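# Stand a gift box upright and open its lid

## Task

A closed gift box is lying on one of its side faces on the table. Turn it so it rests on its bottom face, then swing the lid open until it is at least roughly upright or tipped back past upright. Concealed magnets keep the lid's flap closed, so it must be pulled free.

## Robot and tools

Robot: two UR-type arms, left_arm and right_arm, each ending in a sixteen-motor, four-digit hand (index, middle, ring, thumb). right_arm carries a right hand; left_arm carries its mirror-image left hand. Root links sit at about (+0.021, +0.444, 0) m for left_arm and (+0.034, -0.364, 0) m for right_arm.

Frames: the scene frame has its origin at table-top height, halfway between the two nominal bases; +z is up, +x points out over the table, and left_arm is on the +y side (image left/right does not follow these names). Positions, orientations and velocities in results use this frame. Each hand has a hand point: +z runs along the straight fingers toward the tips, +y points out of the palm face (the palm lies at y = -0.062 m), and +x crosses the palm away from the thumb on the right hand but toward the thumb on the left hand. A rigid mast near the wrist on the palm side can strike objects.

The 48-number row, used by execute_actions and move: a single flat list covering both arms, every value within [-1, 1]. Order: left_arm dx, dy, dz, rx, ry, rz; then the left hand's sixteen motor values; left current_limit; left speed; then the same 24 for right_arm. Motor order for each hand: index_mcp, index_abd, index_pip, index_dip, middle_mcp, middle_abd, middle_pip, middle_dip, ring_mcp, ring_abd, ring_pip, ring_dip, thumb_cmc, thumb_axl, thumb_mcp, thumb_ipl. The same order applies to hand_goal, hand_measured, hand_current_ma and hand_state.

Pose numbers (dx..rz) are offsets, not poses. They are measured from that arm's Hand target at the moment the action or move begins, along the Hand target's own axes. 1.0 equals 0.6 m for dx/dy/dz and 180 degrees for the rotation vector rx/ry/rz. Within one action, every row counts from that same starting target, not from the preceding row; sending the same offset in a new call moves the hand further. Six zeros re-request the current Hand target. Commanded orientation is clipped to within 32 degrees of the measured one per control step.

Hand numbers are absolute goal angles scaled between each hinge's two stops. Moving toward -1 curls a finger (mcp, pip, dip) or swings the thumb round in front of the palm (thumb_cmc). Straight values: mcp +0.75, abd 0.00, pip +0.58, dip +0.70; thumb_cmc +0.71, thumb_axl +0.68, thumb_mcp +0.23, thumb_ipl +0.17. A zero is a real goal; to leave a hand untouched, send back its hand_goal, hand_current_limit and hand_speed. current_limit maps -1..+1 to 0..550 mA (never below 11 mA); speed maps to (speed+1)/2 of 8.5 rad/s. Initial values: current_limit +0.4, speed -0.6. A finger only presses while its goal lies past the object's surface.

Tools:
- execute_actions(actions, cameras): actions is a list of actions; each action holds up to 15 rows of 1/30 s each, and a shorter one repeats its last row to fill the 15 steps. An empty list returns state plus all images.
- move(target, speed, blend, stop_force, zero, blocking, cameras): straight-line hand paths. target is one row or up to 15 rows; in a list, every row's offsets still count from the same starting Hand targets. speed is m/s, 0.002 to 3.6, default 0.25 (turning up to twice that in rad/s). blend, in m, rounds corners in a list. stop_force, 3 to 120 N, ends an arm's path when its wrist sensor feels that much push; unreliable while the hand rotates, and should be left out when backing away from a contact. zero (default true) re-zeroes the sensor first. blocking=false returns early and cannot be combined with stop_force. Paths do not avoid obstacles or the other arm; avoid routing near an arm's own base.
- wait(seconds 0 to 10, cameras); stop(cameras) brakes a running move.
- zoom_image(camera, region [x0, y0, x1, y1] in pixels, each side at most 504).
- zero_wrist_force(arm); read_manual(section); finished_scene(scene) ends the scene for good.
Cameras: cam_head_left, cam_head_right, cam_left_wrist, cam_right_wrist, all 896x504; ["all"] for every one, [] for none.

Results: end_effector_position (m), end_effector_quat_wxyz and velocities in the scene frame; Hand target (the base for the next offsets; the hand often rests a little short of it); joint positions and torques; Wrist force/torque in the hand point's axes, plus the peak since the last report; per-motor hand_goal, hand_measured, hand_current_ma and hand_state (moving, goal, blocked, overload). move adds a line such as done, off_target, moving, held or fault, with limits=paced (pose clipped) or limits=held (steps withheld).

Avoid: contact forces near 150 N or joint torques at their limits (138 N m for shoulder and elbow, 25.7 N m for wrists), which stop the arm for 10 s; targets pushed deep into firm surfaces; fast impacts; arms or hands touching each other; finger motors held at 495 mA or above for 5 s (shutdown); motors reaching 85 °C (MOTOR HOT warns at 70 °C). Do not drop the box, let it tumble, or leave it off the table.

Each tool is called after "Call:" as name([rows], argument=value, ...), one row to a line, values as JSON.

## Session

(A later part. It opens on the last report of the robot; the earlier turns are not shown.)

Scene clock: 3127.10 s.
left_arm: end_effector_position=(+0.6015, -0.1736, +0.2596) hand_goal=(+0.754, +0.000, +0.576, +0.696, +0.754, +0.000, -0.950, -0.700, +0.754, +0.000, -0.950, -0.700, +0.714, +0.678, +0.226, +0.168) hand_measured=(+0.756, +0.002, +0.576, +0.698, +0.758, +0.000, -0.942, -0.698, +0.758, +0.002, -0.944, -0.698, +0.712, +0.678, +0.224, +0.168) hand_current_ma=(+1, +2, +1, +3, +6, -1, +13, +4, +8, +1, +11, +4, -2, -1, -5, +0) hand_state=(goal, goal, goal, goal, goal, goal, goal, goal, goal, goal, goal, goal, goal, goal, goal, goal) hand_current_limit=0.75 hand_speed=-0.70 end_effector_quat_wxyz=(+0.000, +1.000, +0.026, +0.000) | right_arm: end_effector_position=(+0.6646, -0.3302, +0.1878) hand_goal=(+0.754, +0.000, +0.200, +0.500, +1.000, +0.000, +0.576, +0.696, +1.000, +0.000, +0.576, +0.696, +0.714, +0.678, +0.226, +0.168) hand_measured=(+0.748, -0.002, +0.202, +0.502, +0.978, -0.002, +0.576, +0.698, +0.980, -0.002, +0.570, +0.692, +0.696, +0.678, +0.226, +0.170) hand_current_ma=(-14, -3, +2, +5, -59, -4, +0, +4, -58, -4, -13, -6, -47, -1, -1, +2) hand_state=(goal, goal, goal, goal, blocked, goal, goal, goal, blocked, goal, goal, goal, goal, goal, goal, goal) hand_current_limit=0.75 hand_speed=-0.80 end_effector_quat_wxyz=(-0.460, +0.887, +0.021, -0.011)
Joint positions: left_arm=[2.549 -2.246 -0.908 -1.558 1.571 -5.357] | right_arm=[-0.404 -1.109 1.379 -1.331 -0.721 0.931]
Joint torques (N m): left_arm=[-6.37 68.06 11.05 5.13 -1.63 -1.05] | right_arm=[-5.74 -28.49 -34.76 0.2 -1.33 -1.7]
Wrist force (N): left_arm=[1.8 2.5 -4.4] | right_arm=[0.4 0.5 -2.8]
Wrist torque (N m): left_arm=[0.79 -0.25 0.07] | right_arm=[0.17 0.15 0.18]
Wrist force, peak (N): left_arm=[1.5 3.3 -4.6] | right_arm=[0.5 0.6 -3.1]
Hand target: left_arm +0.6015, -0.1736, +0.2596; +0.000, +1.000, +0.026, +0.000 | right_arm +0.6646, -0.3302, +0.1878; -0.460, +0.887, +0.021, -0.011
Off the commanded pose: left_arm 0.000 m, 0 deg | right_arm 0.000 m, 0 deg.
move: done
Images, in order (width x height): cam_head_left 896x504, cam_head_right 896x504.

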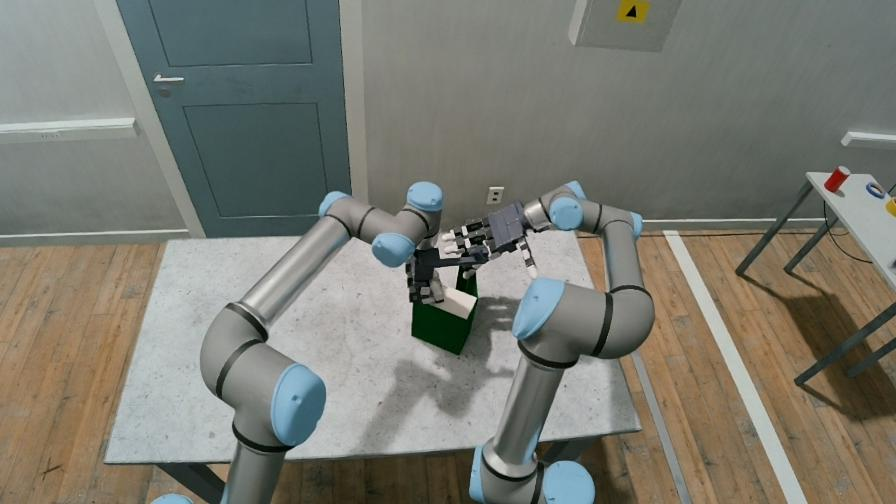

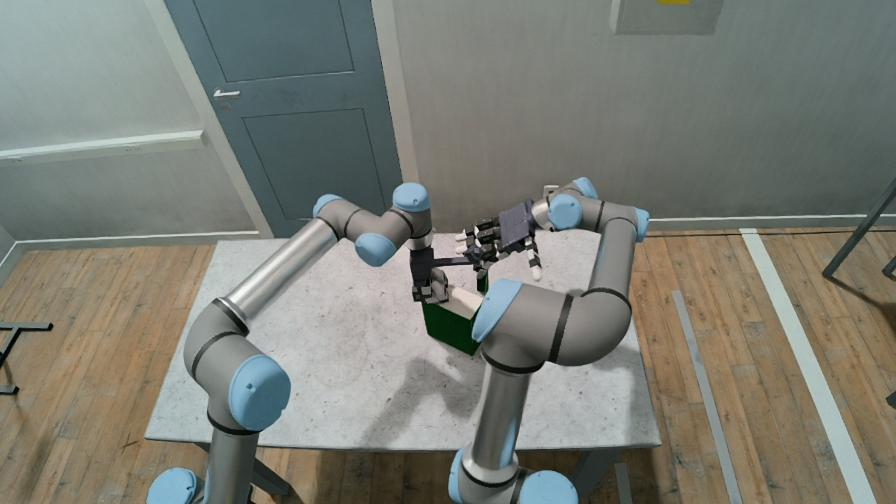

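Call:
move(target=[0,0,0,0,0,0,0.754,0,0.576,0.696,0.754,0,-0.95,-0.7,0.754,0,-0.95,-0.7,0.714,0.678,0.226,0.168,0.75,-0.7,-0.06,0.105,-0.15,0,0,0,0.754,0,0.2,0.5,1,0,0.576,0.696,1,0,0.576,0.696,0.714,0.678,0.226,0.168,0.75,-0.8], speed=0.04, stop_force=12, cameras=["cam_head_right","cam_head_left"])

Call:
zoom_image(camera="cam_head_right", region=[340, 220, 500, 360])

Call:
zoom_image(camera="cam_head_left", region=[360, 220, 520, 360])

Scene clock: 3142.60 s.
left_arm: end_effector_position=(+0.6015, -0.1736, +0.2596) hand_goal=(+0.754, +0.000, +0.576, +0.696, +0.754, +0.000, -0.950, -0.700, +0.754, +0.000, -0.950, -0.700, +0.714, +0.678, +0.226, +0.168) hand_measured=(+0.756, +0.002, +0.576, +0.698, +0.758, +0.000, -0.942, -0.698, +0.758, +0.002, -0.944, -0.698, +0.712, +0.678, +0.224, +0.168) hand_current_ma=(+1, +2, +1, +3, +6, -1, +13, +4, +8, +1, +11, +4, -2, -1, -5, +0) hand_state=(goal, goal, goal, goal, goal, goal, goal, goal, goal, goal, goal, goal, goal, goal, goal, goal) hand_current_limit=0.75 hand_speed=-0.70 end_effector_quat_wxyz=(+0.000, +1.000, +0.026, +0.000) | right_arm: end_effector_position=(+0.6339, -0.4416, +0.1882) hand_goal=(+0.754, +0.000, +0.200, +0.500, +1.000, +0.000, +0.576, +0.696, +1.000, +0.000, +0.576, +0.696, +0.714, +0.678, +0.226, +0.168) hand_measured=(+0.748, -0.002, +0.202, +0.502, +0.978, -0.002, +0.576, +0.698, +0.980, -0.002, +0.570, +0.692, +0.696, +0.678, +0.226, +0.170) hand_current_ma=(-10, -3, +2, +5, -59, -4, +0, +4, -58, -4, -13, -6, -47, -1, -1, +2) hand_state=(goal, goal, goal, goal, blocked, goal, goal, goal, blocked, goal, goal, goal, goal, goal, goal, goal) hand_current_limit=0.75 hand_speed=-0.80 end_effector_quat_wxyz=(-0.460, +0.887, +0.021, -0.011)
Joint positions: left_arm=[2.549 -2.246 -0.908 -1.558 1.571 -5.357] | right_arm=[-0.579 -1.105 1.339 -1.144 -0.818 0.722]
Joint torques (N m): left_arm=[1.51 68.69 10.22 4.87 -1.5 -0.94] | right_arm=[-6.45 -27.54 -34.67 0.74 -1.8 -1.7]
Wrist force (N): left_arm=[1.2 3.1 -4.2] | right_arm=[0.3 0.5 -2.2]
Wrist torque (N m): left_arm=[0.81 -0.25 0.02] | right_arm=[0.11 0.21 0.25]
Wrist force, peak (N): left_arm=[1.7 2.8 -4.8] | right_arm=[0.5 0.6 -3.2]
Hand target: left_arm +0.6015, -0.1736, +0.2596; +0.000, +1.000, +0.026, +0.000 | right_arm +0.6339, -0.4416, +0.1882; -0.460, +0.887, +0.021, -0.011
Off the commanded pose: left_arm 0.000 m, 0 deg | right_arm 0.000 m, 0 deg.
move: done
Images, in order (width x height): cam_head_left 896x504, cam_head_right 896x504.

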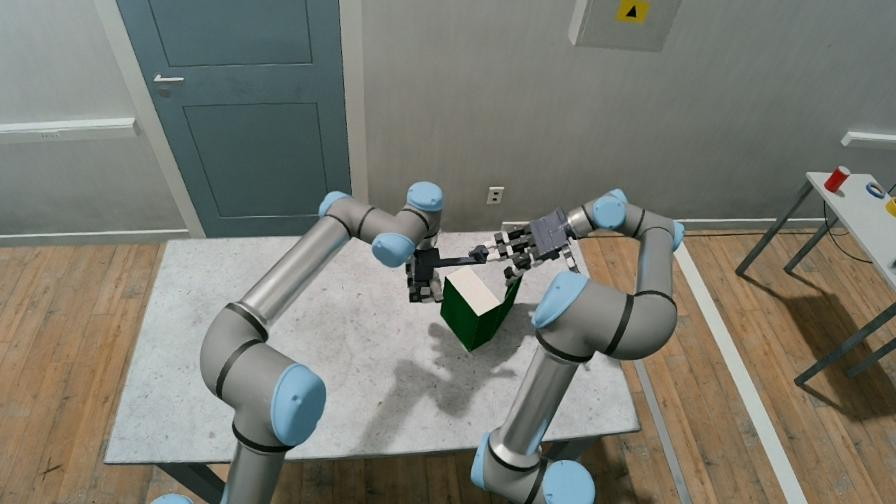

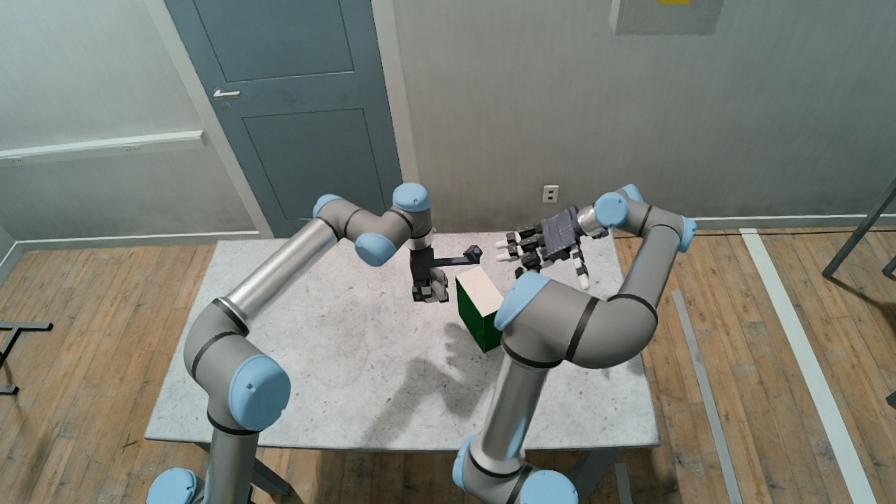

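Scaled by 3.150 from the camera's 896x504 image, which has a finer 1280x720 frame.

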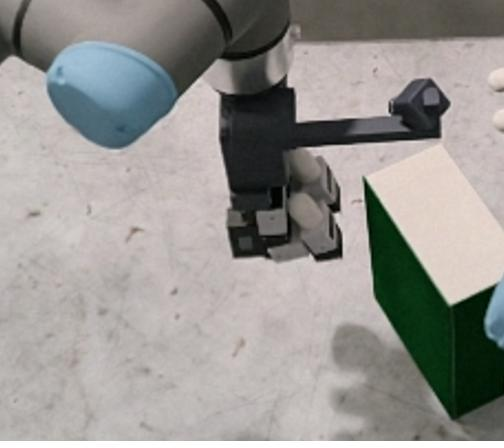

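Scaled by 3.150 from the camera's 896x504 image, which has a finer 1280x720 frame.

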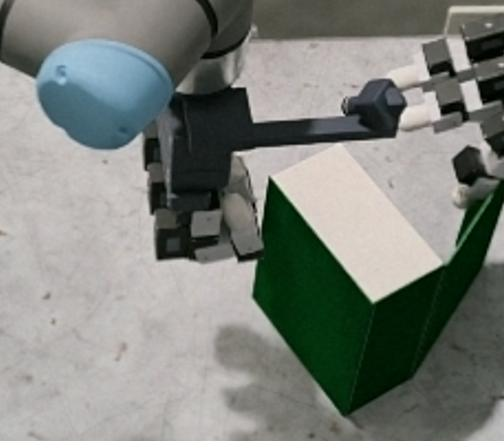

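Call:
move([
  [0,0,0,0,0,0,0.754,0,0.576,0.696,0.754,0,-0.95,-0.7,0.754,0,-0.95,-0.7,0.714,0.678,0.226,0.168,0.75,-0.7,0,-0.15,-0.105,0,0,0,0.754,0,0.2,0.5,1,0,0.576,0.696,1,0,0.576,0.696,0.714,0.678,0.226,0.168,0.75,-0.8],
  [0,0,0,0,0,0,0.754,0,0.576,0.696,0.754,0,-0.95,-0.7,0.754,0,-0.95,-0.7,0.714,0.678,0.226,0.168,0.75,-0.7,0,-0.102,-0.173,0,0,0,0.754,0,0.2,0.5,1,0,0.576,0.696,1,0,0.576,0.696,0.714,0.678,0.226,0.168,0.75,-0.8],
], speed=0.05)

Call:
move([
  [0,0,-0.06,0,0,0,0.754,0,0.576,0.696,0.754,0,-0.95,-0.7,0.754,0,-0.95,-0.7,0.714,0.678,0.226,0.168,0.75,-0.7,0,0,0,0,0,0,0.754,0,0.576,0.696,1,0,0.576,0.696,1,0,0.576,0.696,0.714,0.678,0.226,0.168,0.75,-0.8],
  [0.16,0,-0.06,0,0,0,0.754,0,0.576,0.696,0.754,0,-0.95,-0.7,0.754,0,-0.95,-0.7,0.714,0.678,0.226,0.168,0.75,-0.7,0,0,0,0,0,0,0.754,0,0.576,0.696,1,0,0.576,0.696,1,0,0.576,0.696,0.714,0.678,0.226,0.168,0.75,-0.8],
  [0.14,0.02,-0.06,0,0,0,0.2,0,0.576,0.696,0.9,0,-0.95,-0.7,0.9,0,-0.95,-0.7,0.714,0.678,0.226,0.168,0.75,-0.7,0,0,0,0,0,0,0.754,0,0.576,0.696,1,0,0.576,0.696,1,0,0.576,0.696,0.714,0.678,0.226,0.168,0.75,-0.8],
], speed=0.1, cameras=["cam_head_right","cam_head_left"])

Call:
zoom_image(camera="cam_head_right", region=[400, 220, 560, 360])

Call:
zoom_image(camera="cam_head_left", region=[400, 220, 560, 360])

Scene clock: 3230.70 s.
left_arm: end_effector_position=(+0.6015, -0.1736, +0.2596) hand_goal=(+0.754, +0.000, +0.576, +0.696, +0.754, +0.000, -0.950, -0.700, +0.754, +0.000, -0.950, -0.700, +0.714, +0.678, +0.226, +0.168) hand_measured=(+0.756, +0.002, +0.576, +0.698, +0.758, +0.000, -0.942, -0.698, +0.758, +0.002, -0.944, -0.698, +0.712, +0.678, +0.224, +0.168) hand_current_ma=(+1, +2, +1, +3, +6, -1, +13, +4, +8, +1, +11, +4, -2, -1, -5, +0) hand_state=(goal, goal, goal, goal, goal, goal, goal, goal, goal, goal, goal, goal, goal, goal, goal, goal) hand_current_limit=0.75 hand_speed=-0.70 end_effector_quat_wxyz=(+0.000, +1.000, +0.026, +0.000) | right_arm: end_effector_position=(+0.6363, -0.4910, +0.2980) hand_goal=(+0.754, +0.000, +0.200, +0.500, +1.000, +0.000, +0.576, +0.696, +1.000, +0.000, +0.576, +0.696, +0.714, +0.678, +0.226, +0.168) hand_measured=(+0.748, -0.002, +0.202, +0.502, +0.978, -0.002, +0.576, +0.698, +0.980, -0.002, +0.570, +0.692, +0.696, +0.678, +0.226, +0.170) hand_current_ma=(-12, -3, +2, +5, -59, -4, +0, +4, -58, -4, -13, -6, -47, -1, -1, +2) hand_state=(goal, goal, goal, goal, blocked, goal, goal, goal, blocked, goal, goal, goal, goal, goal, goal, goal) hand_current_limit=0.75 hand_speed=-0.80 end_effector_quat_wxyz=(-0.460, +0.887, +0.021, -0.011)
Joint positions: left_arm=[2.549 -2.246 -0.908 -1.558 1.571 -5.357] | right_arm=[-0.64 -1.069 0.995 -0.793 -0.856 0.658]
Joint torques (N m): left_arm=[5.66 68.6 14.29 4.84 -1.6 -0.96] | right_arm=[-6.69 -29.46 -34.58 0.89 -1.86 -1.63]
Wrist force (N): left_arm=[1.5 2.8 -4.4] | right_arm=[0.4 0.3 -2.3]
Wrist torque (N m): left_arm=[0.77 -0.29 0.05] | right_arm=[0.03 0.15 0.20]
Wrist force, peak (N): left_arm=[1.4 3.2 -4.5] | right_arm=[0.2 1.0 -2.7]
Hand target: left_arm +0.6015, -0.1736, +0.2596; +0.000, +1.000, +0.026, +0.000 | right_arm +0.6363, -0.4912, +0.2980; -0.460, +0.887, +0.021, -0.011
Off the commanded pose: left_arm 0.000 m, 0 deg | right_arm 0.000 m, 0 deg.
move: done

Scene clock: 3234.80 s.
left_arm: end_effector_position=(+0.6860, -0.1813, +0.2956) hand_goal=(+0.200, +0.000, +0.576, +0.696, +0.900, +0.000, -0.950, -0.700, +0.900, +0.000, -0.950, -0.700, +0.714, +0.678, +0.226, +0.168) hand_measured=(+0.212, +0.002, +0.576, +0.698, +0.898, +0.000, -0.942, -0.698, +0.896, +0.002, -0.944, -0.698, +0.712, +0.678, +0.224, +0.168) hand_current_ma=(+28, +2, +1, +3, -5, -1, +13, +4, -6, +1, +10, +4, -2, -1, -5, +0) hand_state=(goal, goal, goal, goal, goal, goal, goal, goal, goal, goal, goal, goal, goal, goal, goal, goal) hand_current_limit=0.75 hand_speed=-0.70 end_effector_quat_wxyz=(+0.000, +1.000, +0.026, +0.000) | right_arm: end_effector_position=(+0.6363, -0.4912, +0.2980) hand_goal=(+0.754, +0.000, +0.576, +0.696, +1.000, +0.000, +0.576, +0.696, +1.000, +0.000, +0.576, +0.696, +0.714, +0.678, +0.226, +0.168) hand_measured=(+0.748, -0.002, +0.570, +0.692, +0.978, -0.002, +0.576, +0.698, +0.980, -0.002, +0.570, +0.692, +0.696, +0.678, +0.226, +0.170) hand_current_ma=(-14, -3, -13, -6, -59, -4, +0, +4, -58, -4, -13, -6, -47, -1, -1, +2) hand_state=(goal, goal, goal, goal, blocked, goal, goal, goal, blocked, goal, goal, goal, goal, goal, goal, goal) hand_current_limit=0.75 hand_speed=-0.80 end_effector_quat_wxyz=(-0.460, +0.887, +0.021, -0.011)
Joint positions: left_arm=[2.598 -2.572 -0.223 -1.918 1.571 -5.308] | right_arm=[-0.64 -1.069 0.995 -0.793 -0.857 0.658]
Joint torques (N m): left_arm=[-6.77 51.81 30.17 0.84 1.28 -1.19] | right_arm=[-6.42 -29.53 -34.8 0.9 -1.81 -1.67]
Wrist force (N): left_arm=[1.3 3.5 -4.2] | right_arm=[0.2 0.4 -2.2]
Wrist torque (N m): left_arm=[0.85 -0.27 -0.01] | right_arm=[0.03 0.17 0.18]
Wrist force, peak (N): left_arm=[0.9 4.0 -4.3] | right_arm=[0.4 0.6 -2.5]
Hand target: left_arm +0.6860, -0.1813, +0.2956; +0.000, +1.000, +0.026, +0.000 | right_arm +0.6363, -0.4912, +0.2980; -0.460, +0.887, +0.021, -0.011
Off the commanded pose: left_arm 0.000 m, 0 deg | right_arm 0.000 m, 0 deg.
move: done
Images, in order (width x height): cam_head_left 896x504, cam_head_right 896x504.

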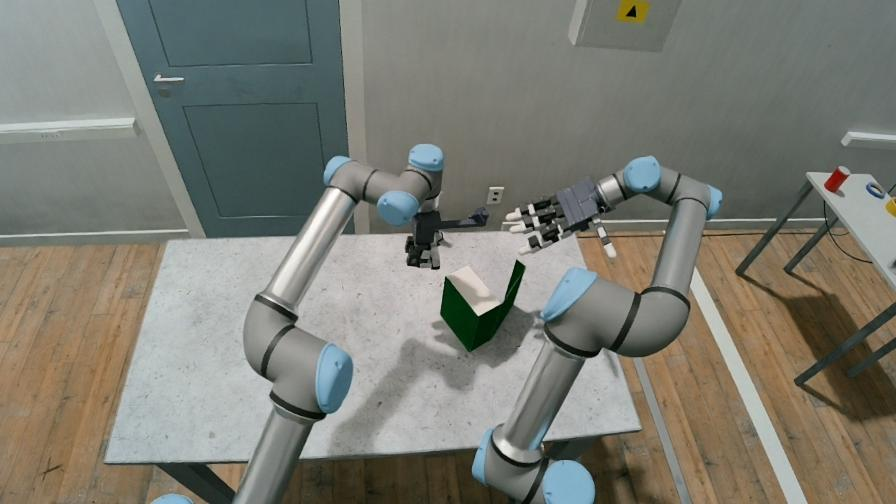

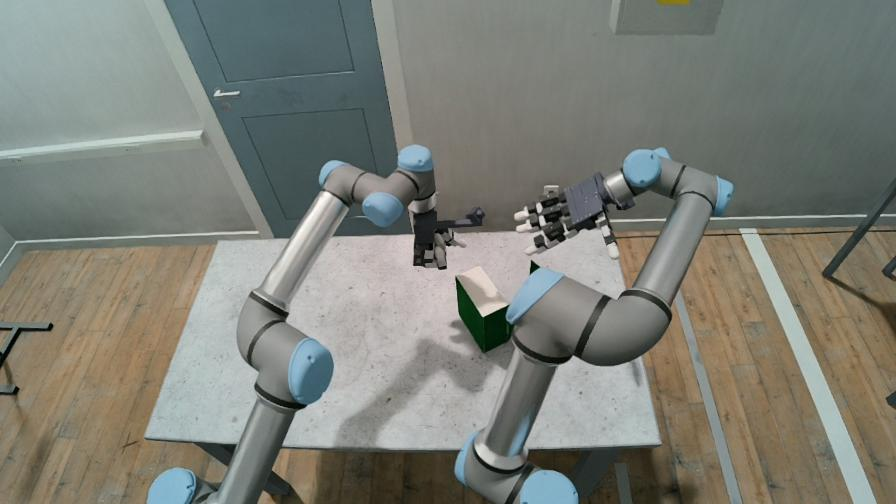

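Scaled by 3.150 from the camera's 896x504 image, which has a finer 1280x720 frame.

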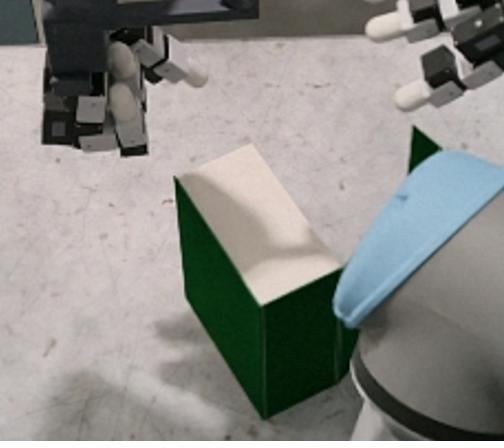

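Scaled by 3.150 from the camera's 896x504 image, which has a finer 1280x720 frame.

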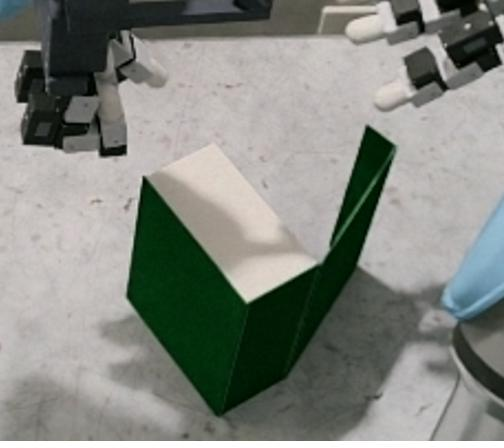

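Call:
move([
  [0,0.01,0.07,0,0,0,0.2,0,0.576,0.696,0.9,0,-0.95,-0.7,0.9,0,-0.95,-0.7,0.714,0.678,0.226,0.168,0.75,-0.7,0,0,0,0,0,0,0.754,0,0.576,0.696,1,0,0.576,0.696,1,0,0.576,0.696,0.714,0.678,0.226,0.168,0.75,-0.8],
  [-0.22,0.01,0.07,0,0,0,0.2,0,0.576,0.696,0.9,0,-0.95,-0.7,0.9,0,-0.95,-0.7,0.714,0.678,0.226,0.168,0.75,-0.7,0,0,0,0,0,0,0.754,0,0.576,0.696,1,0,0.576,0.696,1,0,0.576,0.696,0.714,0.678,0.226,0.168,0.75,-0.8],
], speed=0.04, stop_force=8, cameras=["cam_head_right","cam_head_left"])

Call:
zoom_image(camera="cam_head_right", region=[340, 220, 500, 360])

Call:
zoom_image(camera="cam_head_left", region=[360, 220, 520, 360])

Scene clock: 3257.77 s.
left_arm: end_effector_position=(+0.5545, -0.1941, +0.2536) hand_goal=(+0.200, +0.000, +0.576, +0.696, +0.900, +0.000, -0.950, -0.700, +0.900, +0.000, -0.950, -0.700, +0.714, +0.678, +0.226, +0.168) hand_measured=(+0.212, +0.006, +0.578, +0.698, +0.898, +0.000, -0.942, -0.698, +0.896, +0.002, -0.944, -0.698, +0.712, +0.678, +0.224, +0.168) hand_current_ma=(+28, +9, +3, +3, -5, -1, +13, +4, -6, +1, +10, +4, -2, -1, -5, +0) hand_state=(goal, goal, goal, goal, goal, goal, goal, goal, goal, goal, goal, goal, goal, goal, goal, goal) hand_current_limit=0.75 hand_speed=-0.70 end_effector_quat_wxyz=(+0.000, +1.000, +0.026, +0.000) | right_arm: end_effector_position=(+0.6363, -0.4912, +0.2980) hand_goal=(+0.754, +0.000, +0.576, +0.696, +1.000, +0.000, +0.576, +0.696, +1.000, +0.000, +0.576, +0.696, +0.714, +0.678, +0.226, +0.168) hand_measured=(+0.748, -0.002, +0.570, +0.692, +0.978, -0.002, +0.576, +0.698, +0.980, -0.002, +0.570, +0.692, +0.696, +0.678, +0.226, +0.170) hand_current_ma=(-14, -3, -13, -6, -59, -4, +0, +4, -58, -4, -13, -6, -47, -1, -1, +2) hand_state=(goal, goal, goal, goal, blocked, goal, goal, goal, blocked, goal, goal, goal, goal, goal, goal, goal) hand_current_limit=0.75 hand_speed=-0.80 end_effector_quat_wxyz=(-0.460, +0.887, +0.021, -0.011)
Joint positions: left_arm=[2.49 -2.194 -1.01 -1.509 1.571 -5.416] | right_arm=[-0.64 -1.069 0.995 -0.793 -0.857 0.658]
Joint torques (N m): left_arm=[-6.92 66.94 10.31 5.01 -2.05 -1.15] | right_arm=[-6.17 -29.58 -34.79 0.84 -1.78 -1.66]
Wrist force (N): left_arm=[1.6 2.6 -4.3] | right_arm=[0.4 0.4 -2.2]
Wrist torque (N m): left_arm=[0.85 -0.23 0.02] | right_arm=[0.03 0.14 0.20]
Wrist force, peak (N): left_arm=[1.2 3.7 -4.5] | right_arm=[0.5 0.5 -2.6]
Hand target: left_arm +0.5545, -0.1941, +0.2536; +0.000, +1.000, +0.026, +0.000 | right_arm +0.6363, -0.4912, +0.2980; -0.460, +0.887, +0.021, -0.011
Off the commanded pose: left_arm 0.000 m, 0 deg | right_arm 0.000 m, 0 deg.
move: done
Images, in order (width x height): cam_head_left 896x504, cam_head_right 896x504.

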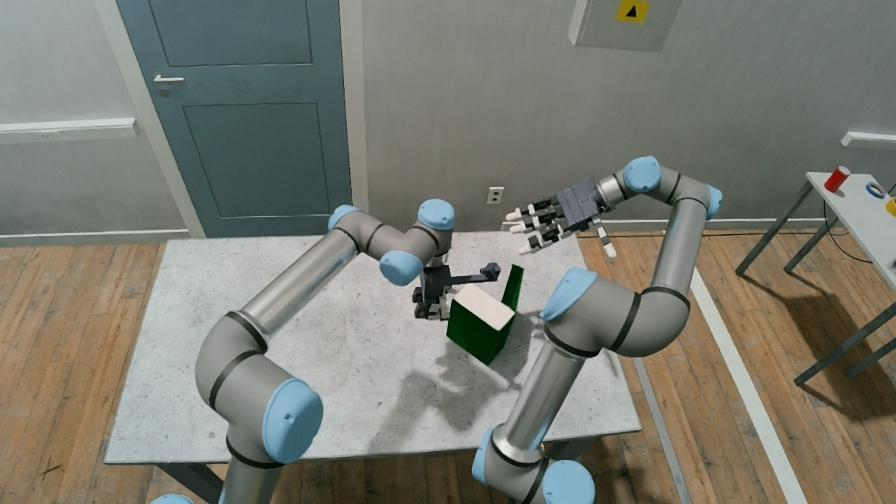

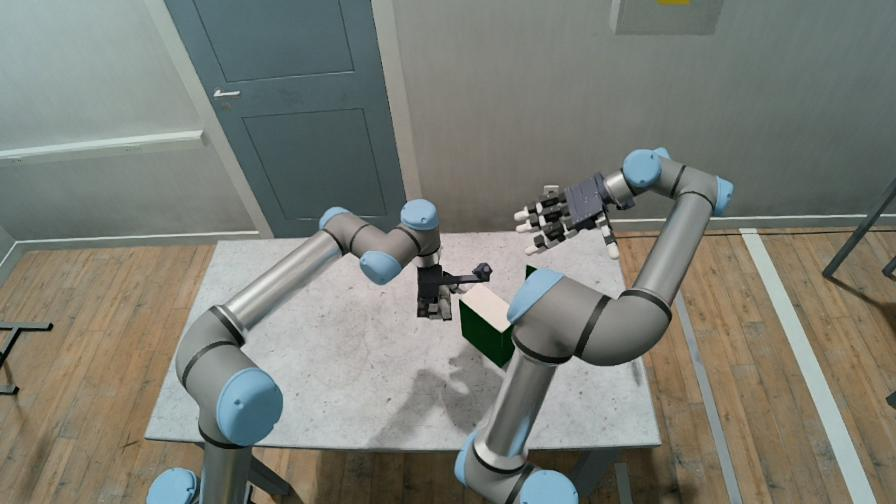

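Scaled by 3.150 from the camera's 896x504 image, which has a finer 1280x720 frame.

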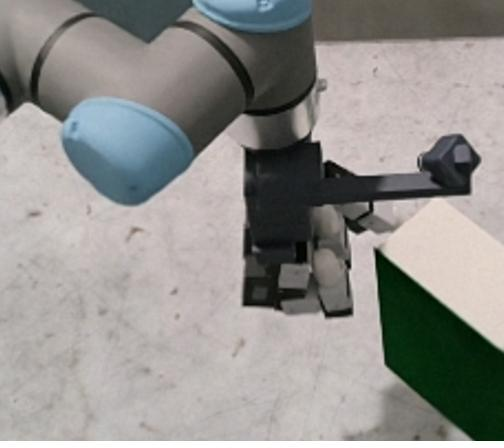

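Scaled by 3.150 from the camera's 896x504 image, which has a finer 1280x720 frame.

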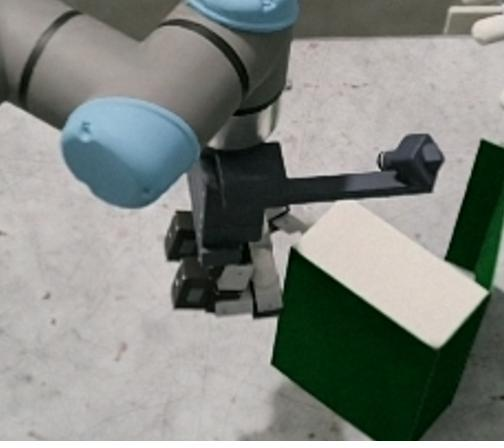

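Call:
move([
  [-0.09,0.045,0,0,0,0,0.2,0,0.576,0.696,0.9,0,-0.95,-0.7,0.9,0,-0.95,-0.7,0.714,0.678,0.226,0.168,0.75,-0.7,0,0,0,0,0,0,0.754,0,0.576,0.696,1,0,0.576,0.696,1,0,0.576,0.696,0.714,0.678,0.226,0.168,0.75,-0.8],
], speed=0.04, stop_force=8, cameras=["cam_head_right","cam_head_left"])

Call:
zoom_image(camera="cam_head_right", region=[400, 240, 560, 380])

Call:
zoom_image(camera="cam_head_left", region=[400, 240, 560, 380])

Scene clock: 3273.13 s.
left_arm: end_effector_position=(+0.5019, -0.2238, +0.2537) hand_goal=(+0.200, +0.000, +0.576, +0.696, +0.900, +0.000, -0.950, -0.700, +0.900, +0.000, -0.950, -0.700, +0.714, +0.678, +0.226, +0.168) hand_measured=(+0.212, +0.006, +0.580, +0.698, +0.898, +0.000, -0.942, -0.698, +0.896, +0.002, -0.944, -0.698, +0.712, +0.678, +0.224, +0.168) hand_current_ma=(+28, +9, +5, +3, -5, -1, +13, +4, -6, +1, +10, +4, -2, -1, -5, +0) hand_state=(goal, goal, goal, goal, goal, goal, goal, goal, goal, goal, goal, goal, goal, goal, goal, goal) hand_current_limit=0.75 hand_speed=-0.70 end_effector_quat_wxyz=(+0.000, +1.000, +0.026, +0.000) | right_arm: end_effector_position=(+0.6363, -0.4912, +0.2980) hand_goal=(+0.754, +0.000, +0.576, +0.696, +1.000, +0.000, +0.576, +0.696, +1.000, +0.000, +0.576, +0.696, +0.714, +0.678, +0.226, +0.168) hand_measured=(+0.748, -0.002, +0.570, +0.692, +0.978, -0.002, +0.576, +0.698, +0.980, -0.002, +0.570, +0.692, +0.696, +0.678, +0.226, +0.170) hand_current_ma=(-14, -3, -13, -6, -59, -4, +0, +4, -58, -4, -13, -6, -47, -1, -1, +2) hand_state=(goal, goal, goal, goal, blocked, goal, goal, goal, blocked, goal, goal, goal, goal, goal, goal, goal) hand_current_limit=0.75 hand_speed=-0.80 end_effector_quat_wxyz=(-0.460, +0.887, +0.021, -0.011)
Joint positions: left_arm=[2.413 -2.163 -1.06 -1.49 1.571 -5.493] | right_arm=[-0.64 -1.069 0.995 -0.793 -0.857 0.658]
Joint torques (N m): left_arm=[-7.89 65.33 10.69 4.93 0.19 -1.07] | right_arm=[-6.08 -30.1 -34.62 0.94 -1.92 -1.55]
Wrist force (N): left_arm=[1.3 2.7 -4.5] | right_arm=[0.6 0.6 -2.2]
Wrist torque (N m): left_arm=[0.89 -0.18 -0.03] | right_arm=[0.05 0.11 0.22]
Wrist force, peak (N): left_arm=[1.6 2.9 -4.7] | right_arm=[0.3 0.6 -2.6]
Hand target: left_arm +0.5019, -0.2238, +0.2537; +0.000, +1.000, +0.026, +0.000 | right_arm +0.6363, -0.4912, +0.2980; -0.460, +0.887, +0.021, -0.011
Off the commanded pose: left_arm 0.000 m, 0 deg | right_arm 0.000 m, 0 deg.
move: done
Images, in order (width x height): cam_head_left 896x504, cam_head_right 896x504.

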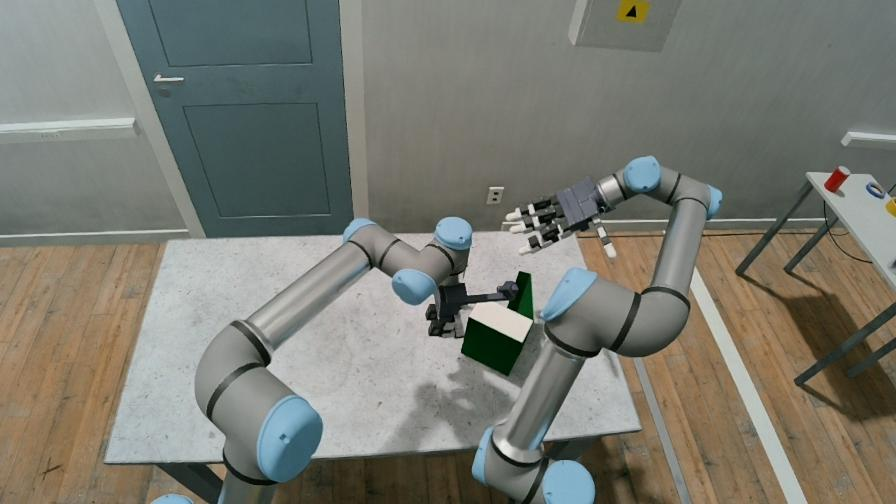

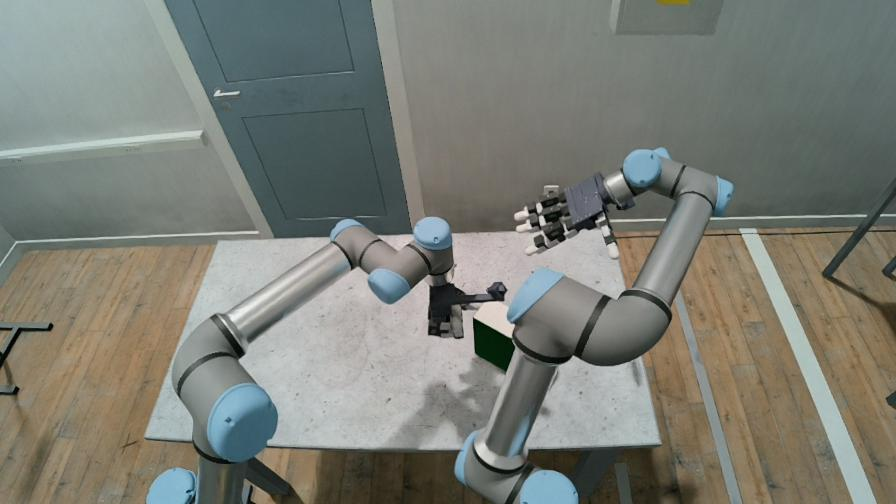

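Scaled by 3.150 from the camera's 896x504 image, which has a finer 1280x720 frame.

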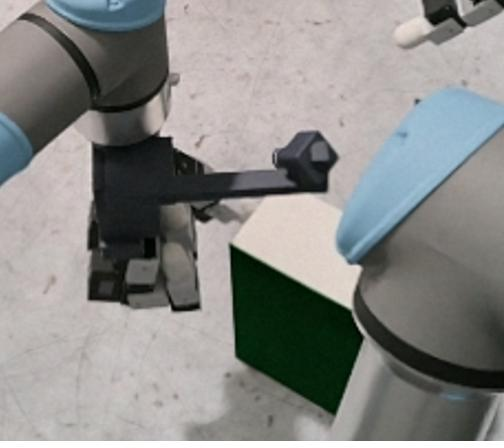

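Scaled by 3.150 from the camera's 896x504 image, which has a finer 1280x720 frame.

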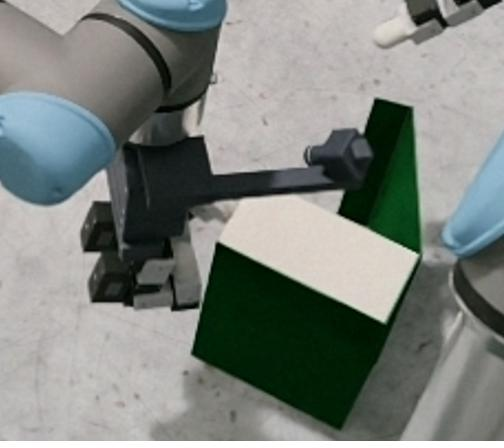

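Call:
move([
  [0,0,-0.18,0,0,0,0.2,0,0.576,0.696,0.9,0,-0.95,-0.7,0.9,0,-0.95,-0.7,0.714,0.678,0.226,0.168,0.75,-0.7,0,0.02,-0.14,0,0,0,0.754,0,0.576,0.696,1,0,0.576,0.696,1,0,0.576,0.696,0.714,0.678,0.226,0.168,0.75,-0.8],
  [-0.28,0.12,-0.18,0,0,0,0.2,0,0.576,0.696,0.9,0,-0.95,-0.7,0.9,0,-0.95,-0.7,0.714,0.678,0.226,0.168,0.75,-0.7,0,0.02,-0.14,0,0,0,0.754,0,0.576,0.696,1,0,0.576,0.696,1,0,0.576,0.696,0.714,0.678,0.226,0.168,0.75,-0.8],
  [-0.28,0.12,0,0,0,0,0.2,0,0.576,0.696,0.9,0,-0.95,-0.7,0.9,0,-0.95,-0.7,0.714,0.678,0.226,0.168,0.75,-0.7,0,0.02,-0.14,0,0,0,0.754,0,0.576,0.696,1,0,0.576,0.696,1,0,0.576,0.696,0.714,0.678,0.226,0.168,0.75,-0.8],
], speed=0.12, blend=0.02, cameras=["cam_head_left","cam_head_right"])

Call:
zoom_image(camera="cam_head_left", region=[400, 240, 560, 380])

Scene clock: 3321.47 s.
left_arm: end_effector_position=(+0.4329, -0.2575, +0.3617) hand_goal=(+0.200, +0.000, +0.576, +0.696, +0.900, +0.000, -0.950, -0.700, +0.900, +0.000, -0.950, -0.700, +0.714, +0.678, +0.226, +0.168) hand_measured=(+0.210, +0.002, +0.580, +0.698, +0.898, +0.000, -0.942, -0.698, +0.896, +0.002, -0.944, -0.698, +0.712, +0.678, +0.224, +0.168) hand_current_ma=(+23, +3, +5, +3, -4, -1, +13, +4, -5, +1, +10, +4, -2, -1, -5, +0) hand_state=(goal, goal, goal, goal, goal, goal, goal, goal, goal, goal, goal, goal, goal, goal, goal, goal) hand_current_limit=0.75 hand_speed=-0.70 end_effector_quat_wxyz=(+0.000, +1.000, +0.025, +0.000) | right_arm: end_effector_position=(+0.6399, -0.5667, +0.3366) hand_goal=(+0.754, +0.000, +0.576, +0.696, +1.000, +0.000, +0.576, +0.696, +1.000, +0.000, +0.576, +0.696, +0.714, +0.678, +0.226, +0.168) hand_measured=(+0.748, -0.002, +0.570, +0.692, +0.978, -0.002, +0.576, +0.698, +0.980, -0.002, +0.570, +0.692, +0.696, +0.678, +0.226, +0.170) hand_current_ma=(-14, -3, -13, -6, -59, -4, +0, +4, -58, -4, -13, -6, -47, -1, -1, +2) hand_state=(goal, goal, goal, goal, blocked, goal, goal, goal, blocked, goal, goal, goal, goal, goal, goal, goal) hand_current_limit=0.75 hand_speed=-0.80 end_effector_quat_wxyz=(-0.460, +0.887, +0.021, -0.011)
Joint positions: left_arm=[2.313 -2.145 -0.812 -1.756 1.57 -5.593] | right_arm=[-0.725 -0.919 0.644 -0.54 -0.913 0.576]
Joint torques (N m): left_arm=[6.14 38.11 31.26 0.86 1.14 1.73] | right_arm=[-6.44 -34.26 -33.7 1.2 -1.94 -1.68]
Wrist force (N): left_arm=[1.4 3.0 -4.5] | right_arm=[0.3 0.3 -2.2]
Wrist torque (N m): left_arm=[0.81 -0.30 -0.14] | right_arm=[0.01 0.08 0.18]
Wrist force, peak (N): left_arm=[-2.4 4.8 -4.3] | right_arm=[0.2 0.6 -2.6]
Hand target: left_arm +0.4331, -0.2575, +0.3617; +0.000, +1.000, +0.025, +0.000 (not the last commanded pose) | right_arm +0.6399, -0.5667, +0.3366; -0.460, +0.887, +0.021, -0.011
Off the commanded pose: left_arm 0.151 m, 0 deg | right_arm 0.000 m, 0 deg.
move: held (left_arm; a check stopped the path); path passed 1 of 3 targets; limits=held
pose unreachable (left arm): on one or more control steps of this call, first in action 0 (counted from 0), this arm could not follow its commanded pose, so it was not sent that pose on those steps. It may still have moved: this result reports where it is.
cause: moving toward the commanded pose would bring a part of the arm too close to another arm (a part of this arm just beyond joint 6 (wrist 3) and a part of the right arm just beyond its joint 2 (shoulder lift), 20 mm apart when this arm was first held).
Images, in order (width x height): cam_head_left 896x504, cam_head_right 896x504.

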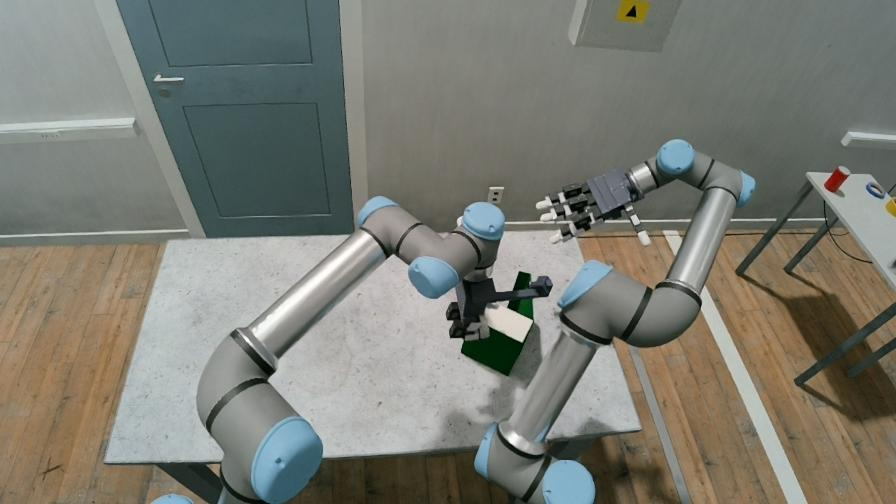

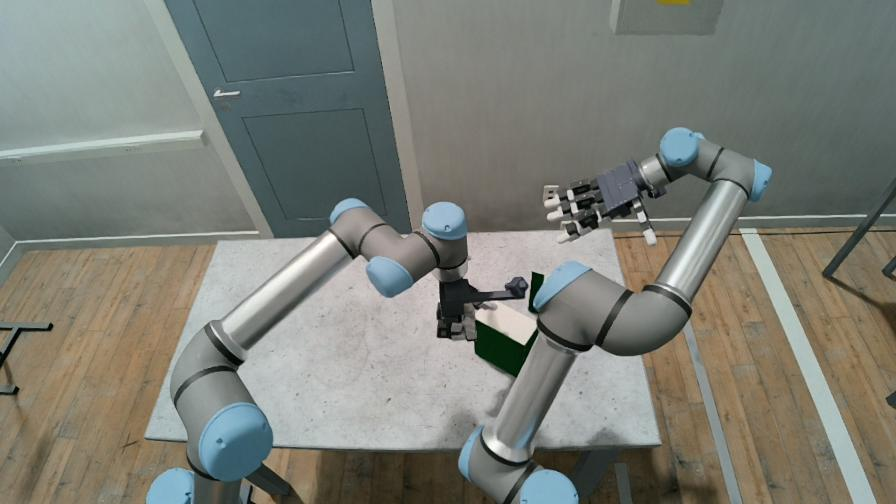

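Scaled by 3.150 from the camera's 896x504 image, which has a finer 1280x720 frame.

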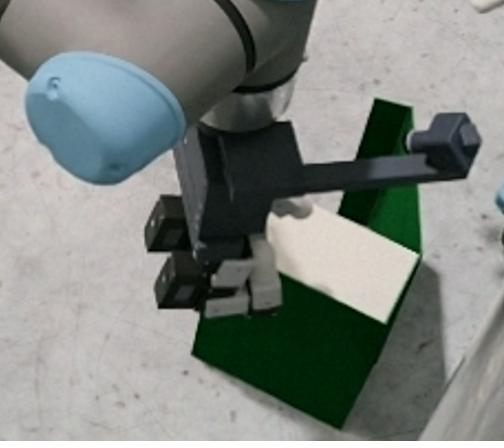

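Call:
move([
  [0.1,-0.25,0.1,0,0,0,0.2,0,0.576,0.696,0.9,0,-0.95,-0.7,0.9,0,-0.95,-0.7,0.714,0.678,0.226,0.168,0.75,-0.7,-0.145,0.285,0.2,0,0,0,0.754,0,0.576,0.696,1,0,0.576,0.696,1,0,0.576,0.696,0.714,0.678,0.226,0.168,0.75,-0.8],
], speed=0.12)

Call:
move([
  [0,0,0,0,0,0,0.2,0,0.576,0.696,0.9,0,-0.95,-0.7,0.9,0,-0.95,-0.7,0.714,0.678,0.226,0.168,0.75,-0.7,0,-0.143,0.2045,0,0,0,0.754,0,0.576,0.696,1,0,0.576,0.696,1,0,0.576,0.696,0.714,0.678,0.226,0.168,0.75,-0.8],
], speed=0.05, stop_force=6, cameras=["cam_head_left","cam_head_right"])

Call:
zoom_image(camera="cam_head_left", region=[400, 240, 560, 380])

Scene clock: 3347.17 s.
left_arm: end_effector_position=(+0.4853, -0.1047, +0.3017) hand_goal=(+0.200, +0.000, +0.576, +0.696, +0.900, +0.000, -0.950, -0.700, +0.900, +0.000, -0.950, -0.700, +0.714, +0.678, +0.226, +0.168) hand_measured=(+0.210, +0.002, +0.580, +0.698, +0.898, +0.000, -0.942, -0.698, +0.896, +0.002, -0.944, -0.698, +0.712, +0.678, +0.224, +0.168) hand_current_ma=(+23, +3, +5, +3, -4, -1, +13, +4, -5, +1, +10, +4, -2, -1, -5, +0) hand_state=(goal, goal, goal, goal, goal, goal, goal, goal, goal, goal, goal, goal, goal, goal, goal, goal) hand_current_limit=0.75 hand_speed=-0.70 end_effector_quat_wxyz=(+0.000, +1.000, +0.025, +0.000) | right_arm: end_effector_position=(+0.5530, -0.5712, +0.1279) hand_goal=(+0.754, +0.000, +0.576, +0.696, +1.000, +0.000, +0.576, +0.696, +1.000, +0.000, +0.576, +0.696, +0.714, +0.678, +0.226, +0.168) hand_measured=(+0.746, -0.002, +0.570, +0.692, +0.980, -0.002, +0.576, +0.698, +0.982, -0.002, +0.572, +0.694, +0.696, +0.678, +0.226, +0.170) hand_current_ma=(-15, -3, -12, -6, -57, -4, +0, +4, -46, -4, -8, -4, -47, -1, -1, +2) hand_state=(goal, goal, goal, goal, blocked, goal, goal, goal, goal, goal, goal, goal, goal, goal, goal, goal) hand_current_limit=0.75 hand_speed=-0.80 end_effector_quat_wxyz=(-0.460, +0.887, +0.021, -0.011)
Joint positions: left_arm=[2.537 -1.892 -1.337 -1.484 1.571 -5.369] | right_arm=[-0.816 -1.088 1.447 -1.127 -0.977 0.496]
Joint torques (N m): left_arm=[7.23 53.62 10.16 5.16 -1.94 1.65] | right_arm=[-6.2 -49.39 -11.57 -2.17 -2.06 -1.63]
Wrist force (N): left_arm=[0.9 3.4 -4.4] | right_arm=[0.2 0.7 -2.7]
Wrist torque (N m): left_arm=[0.87 -0.23 -0.17] | right_arm=[0.08 0.17 0.23]
Wrist force, peak (N): left_arm=[1.0 3.5 -4.9] | right_arm=[0.5 0.5 -2.9]
Hand target: left_arm +0.4854, -0.1046, +0.3017; +0.000, +1.000, +0.025, +0.000 | right_arm +0.5529, -0.5712, +0.1277; -0.460, +0.887, +0.021, -0.011
Off the commanded pose: left_arm 0.000 m, 0 deg | right_arm 0.000 m, 0 deg.
move: done

Scene clock: 3351.30 s.
left_arm: end_effector_position=(+0.4854, -0.1046, +0.3017) hand_goal=(+0.200, +0.000, +0.576, +0.696, +0.900, +0.000, -0.950, -0.700, +0.900, +0.000, -0.950, -0.700, +0.714, +0.678, +0.226, +0.168) hand_measured=(+0.210, +0.002, +0.580, +0.698, +0.898, +0.000, -0.942, -0.698, +0.896, +0.002, -0.944, -0.698, +0.712, +0.678, +0.224, +0.168) hand_current_ma=(+23, +3, +5, +3, -4, -1, +13, +4, -5, +1, +10, +4, -2, -1, -5, +0) hand_state=(goal, goal, goal, goal, goal, goal, goal, goal, goal, goal, goal, goal, goal, goal, goal, goal) hand_current_limit=0.75 hand_speed=-0.70 end_effector_quat_wxyz=(+0.000, +1.000, +0.025, +0.000) | right_arm: end_effector_position=(+0.5458, -0.4217, +0.1272) hand_goal=(+0.754, +0.000, +0.576, +0.696, +1.000, +0.000, +0.576, +0.696, +1.000, +0.000, +0.576, +0.696, +0.714, +0.678, +0.226, +0.168) hand_measured=(+0.746, -0.002, +0.570, +0.694, +0.980, -0.002, +0.576, +0.698, +0.982, -0.002, +0.572, +0.694, +0.696, +0.678, +0.226, +0.170) hand_current_ma=(-18, -3, -10, -5, -56, -3, +0, +4, -46, -4, -8, -4, -47, -1, -1, +2) hand_state=(goal, goal, goal, goal, blocked, goal, goal, goal, goal, goal, goal, goal, goal, goal, goal, goal) hand_current_limit=0.75 hand_speed=-0.80 end_effector_quat_wxyz=(-0.460, +0.887, +0.021, -0.011)
Joint positions: left_arm=[2.537 -1.892 -1.338 -1.484 1.571 -5.369] | right_arm=[-0.627 -1.257 1.716 -1.335 -0.848 0.671]
Joint torques (N m): left_arm=[7.13 52.49 11.28 5.02 -1.59 1.59] | right_arm=[7.37 -42.88 -10.43 -2.43 3.63 2.14]
Wrist force (N): left_arm=[1.0 3.4 -4.7] | right_arm=[0.5 0.8 -3.5]
Wrist torque (N m): left_arm=[0.89 -0.25 -0.15] | right_arm=[0.18 0.18 -0.01]
Wrist force, peak (N): left_arm=[1.1 3.4 -4.8] | right_arm=[0.4 0.7 -3.8]
Hand target: left_arm +0.4854, -0.1046, +0.3017; +0.000, +1.000, +0.025, +0.000 | right_arm +0.5458, -0.4217, +0.1272; -0.460, +0.887, +0.021, -0.011
Off the commanded pose: left_arm 0.000 m, 0 deg | right_arm 0.000 m, 0 deg.
move: done
Images, in order (width x height): cam_head_left 896x504, cam_head_right 896x504.

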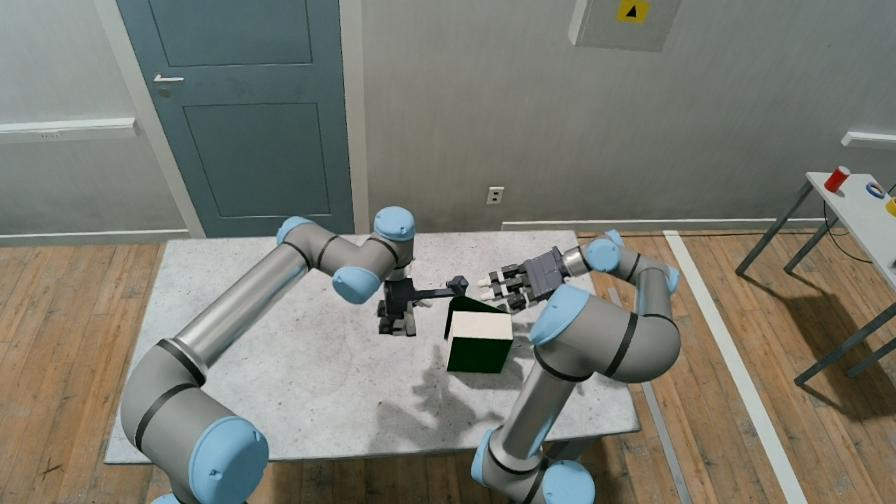

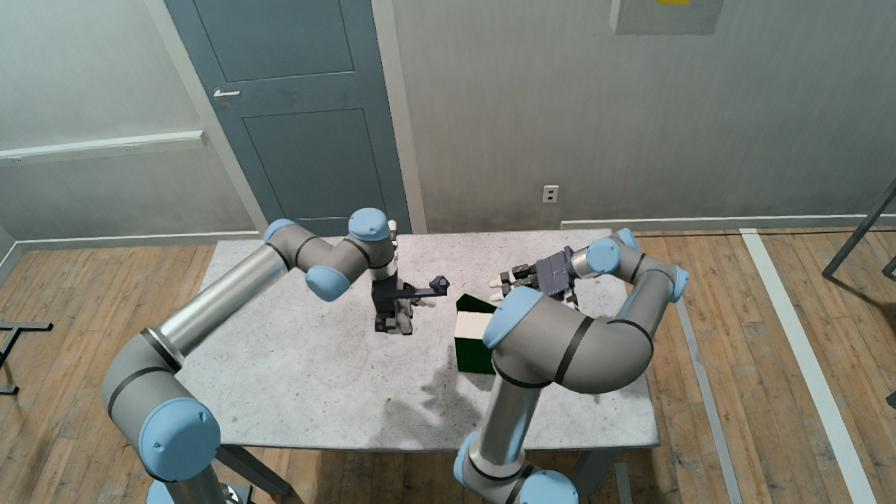

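Scaled by 3.150 from the camera's 896x504 image, which has a finer 1280x720 frame.

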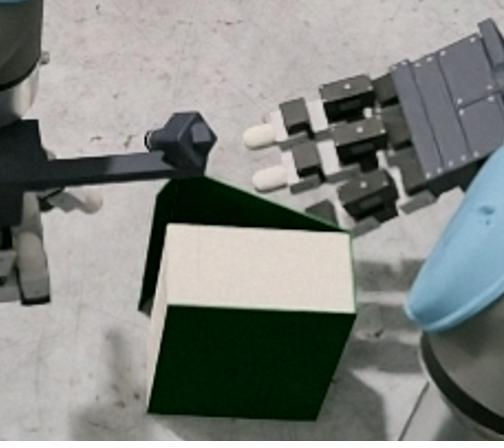

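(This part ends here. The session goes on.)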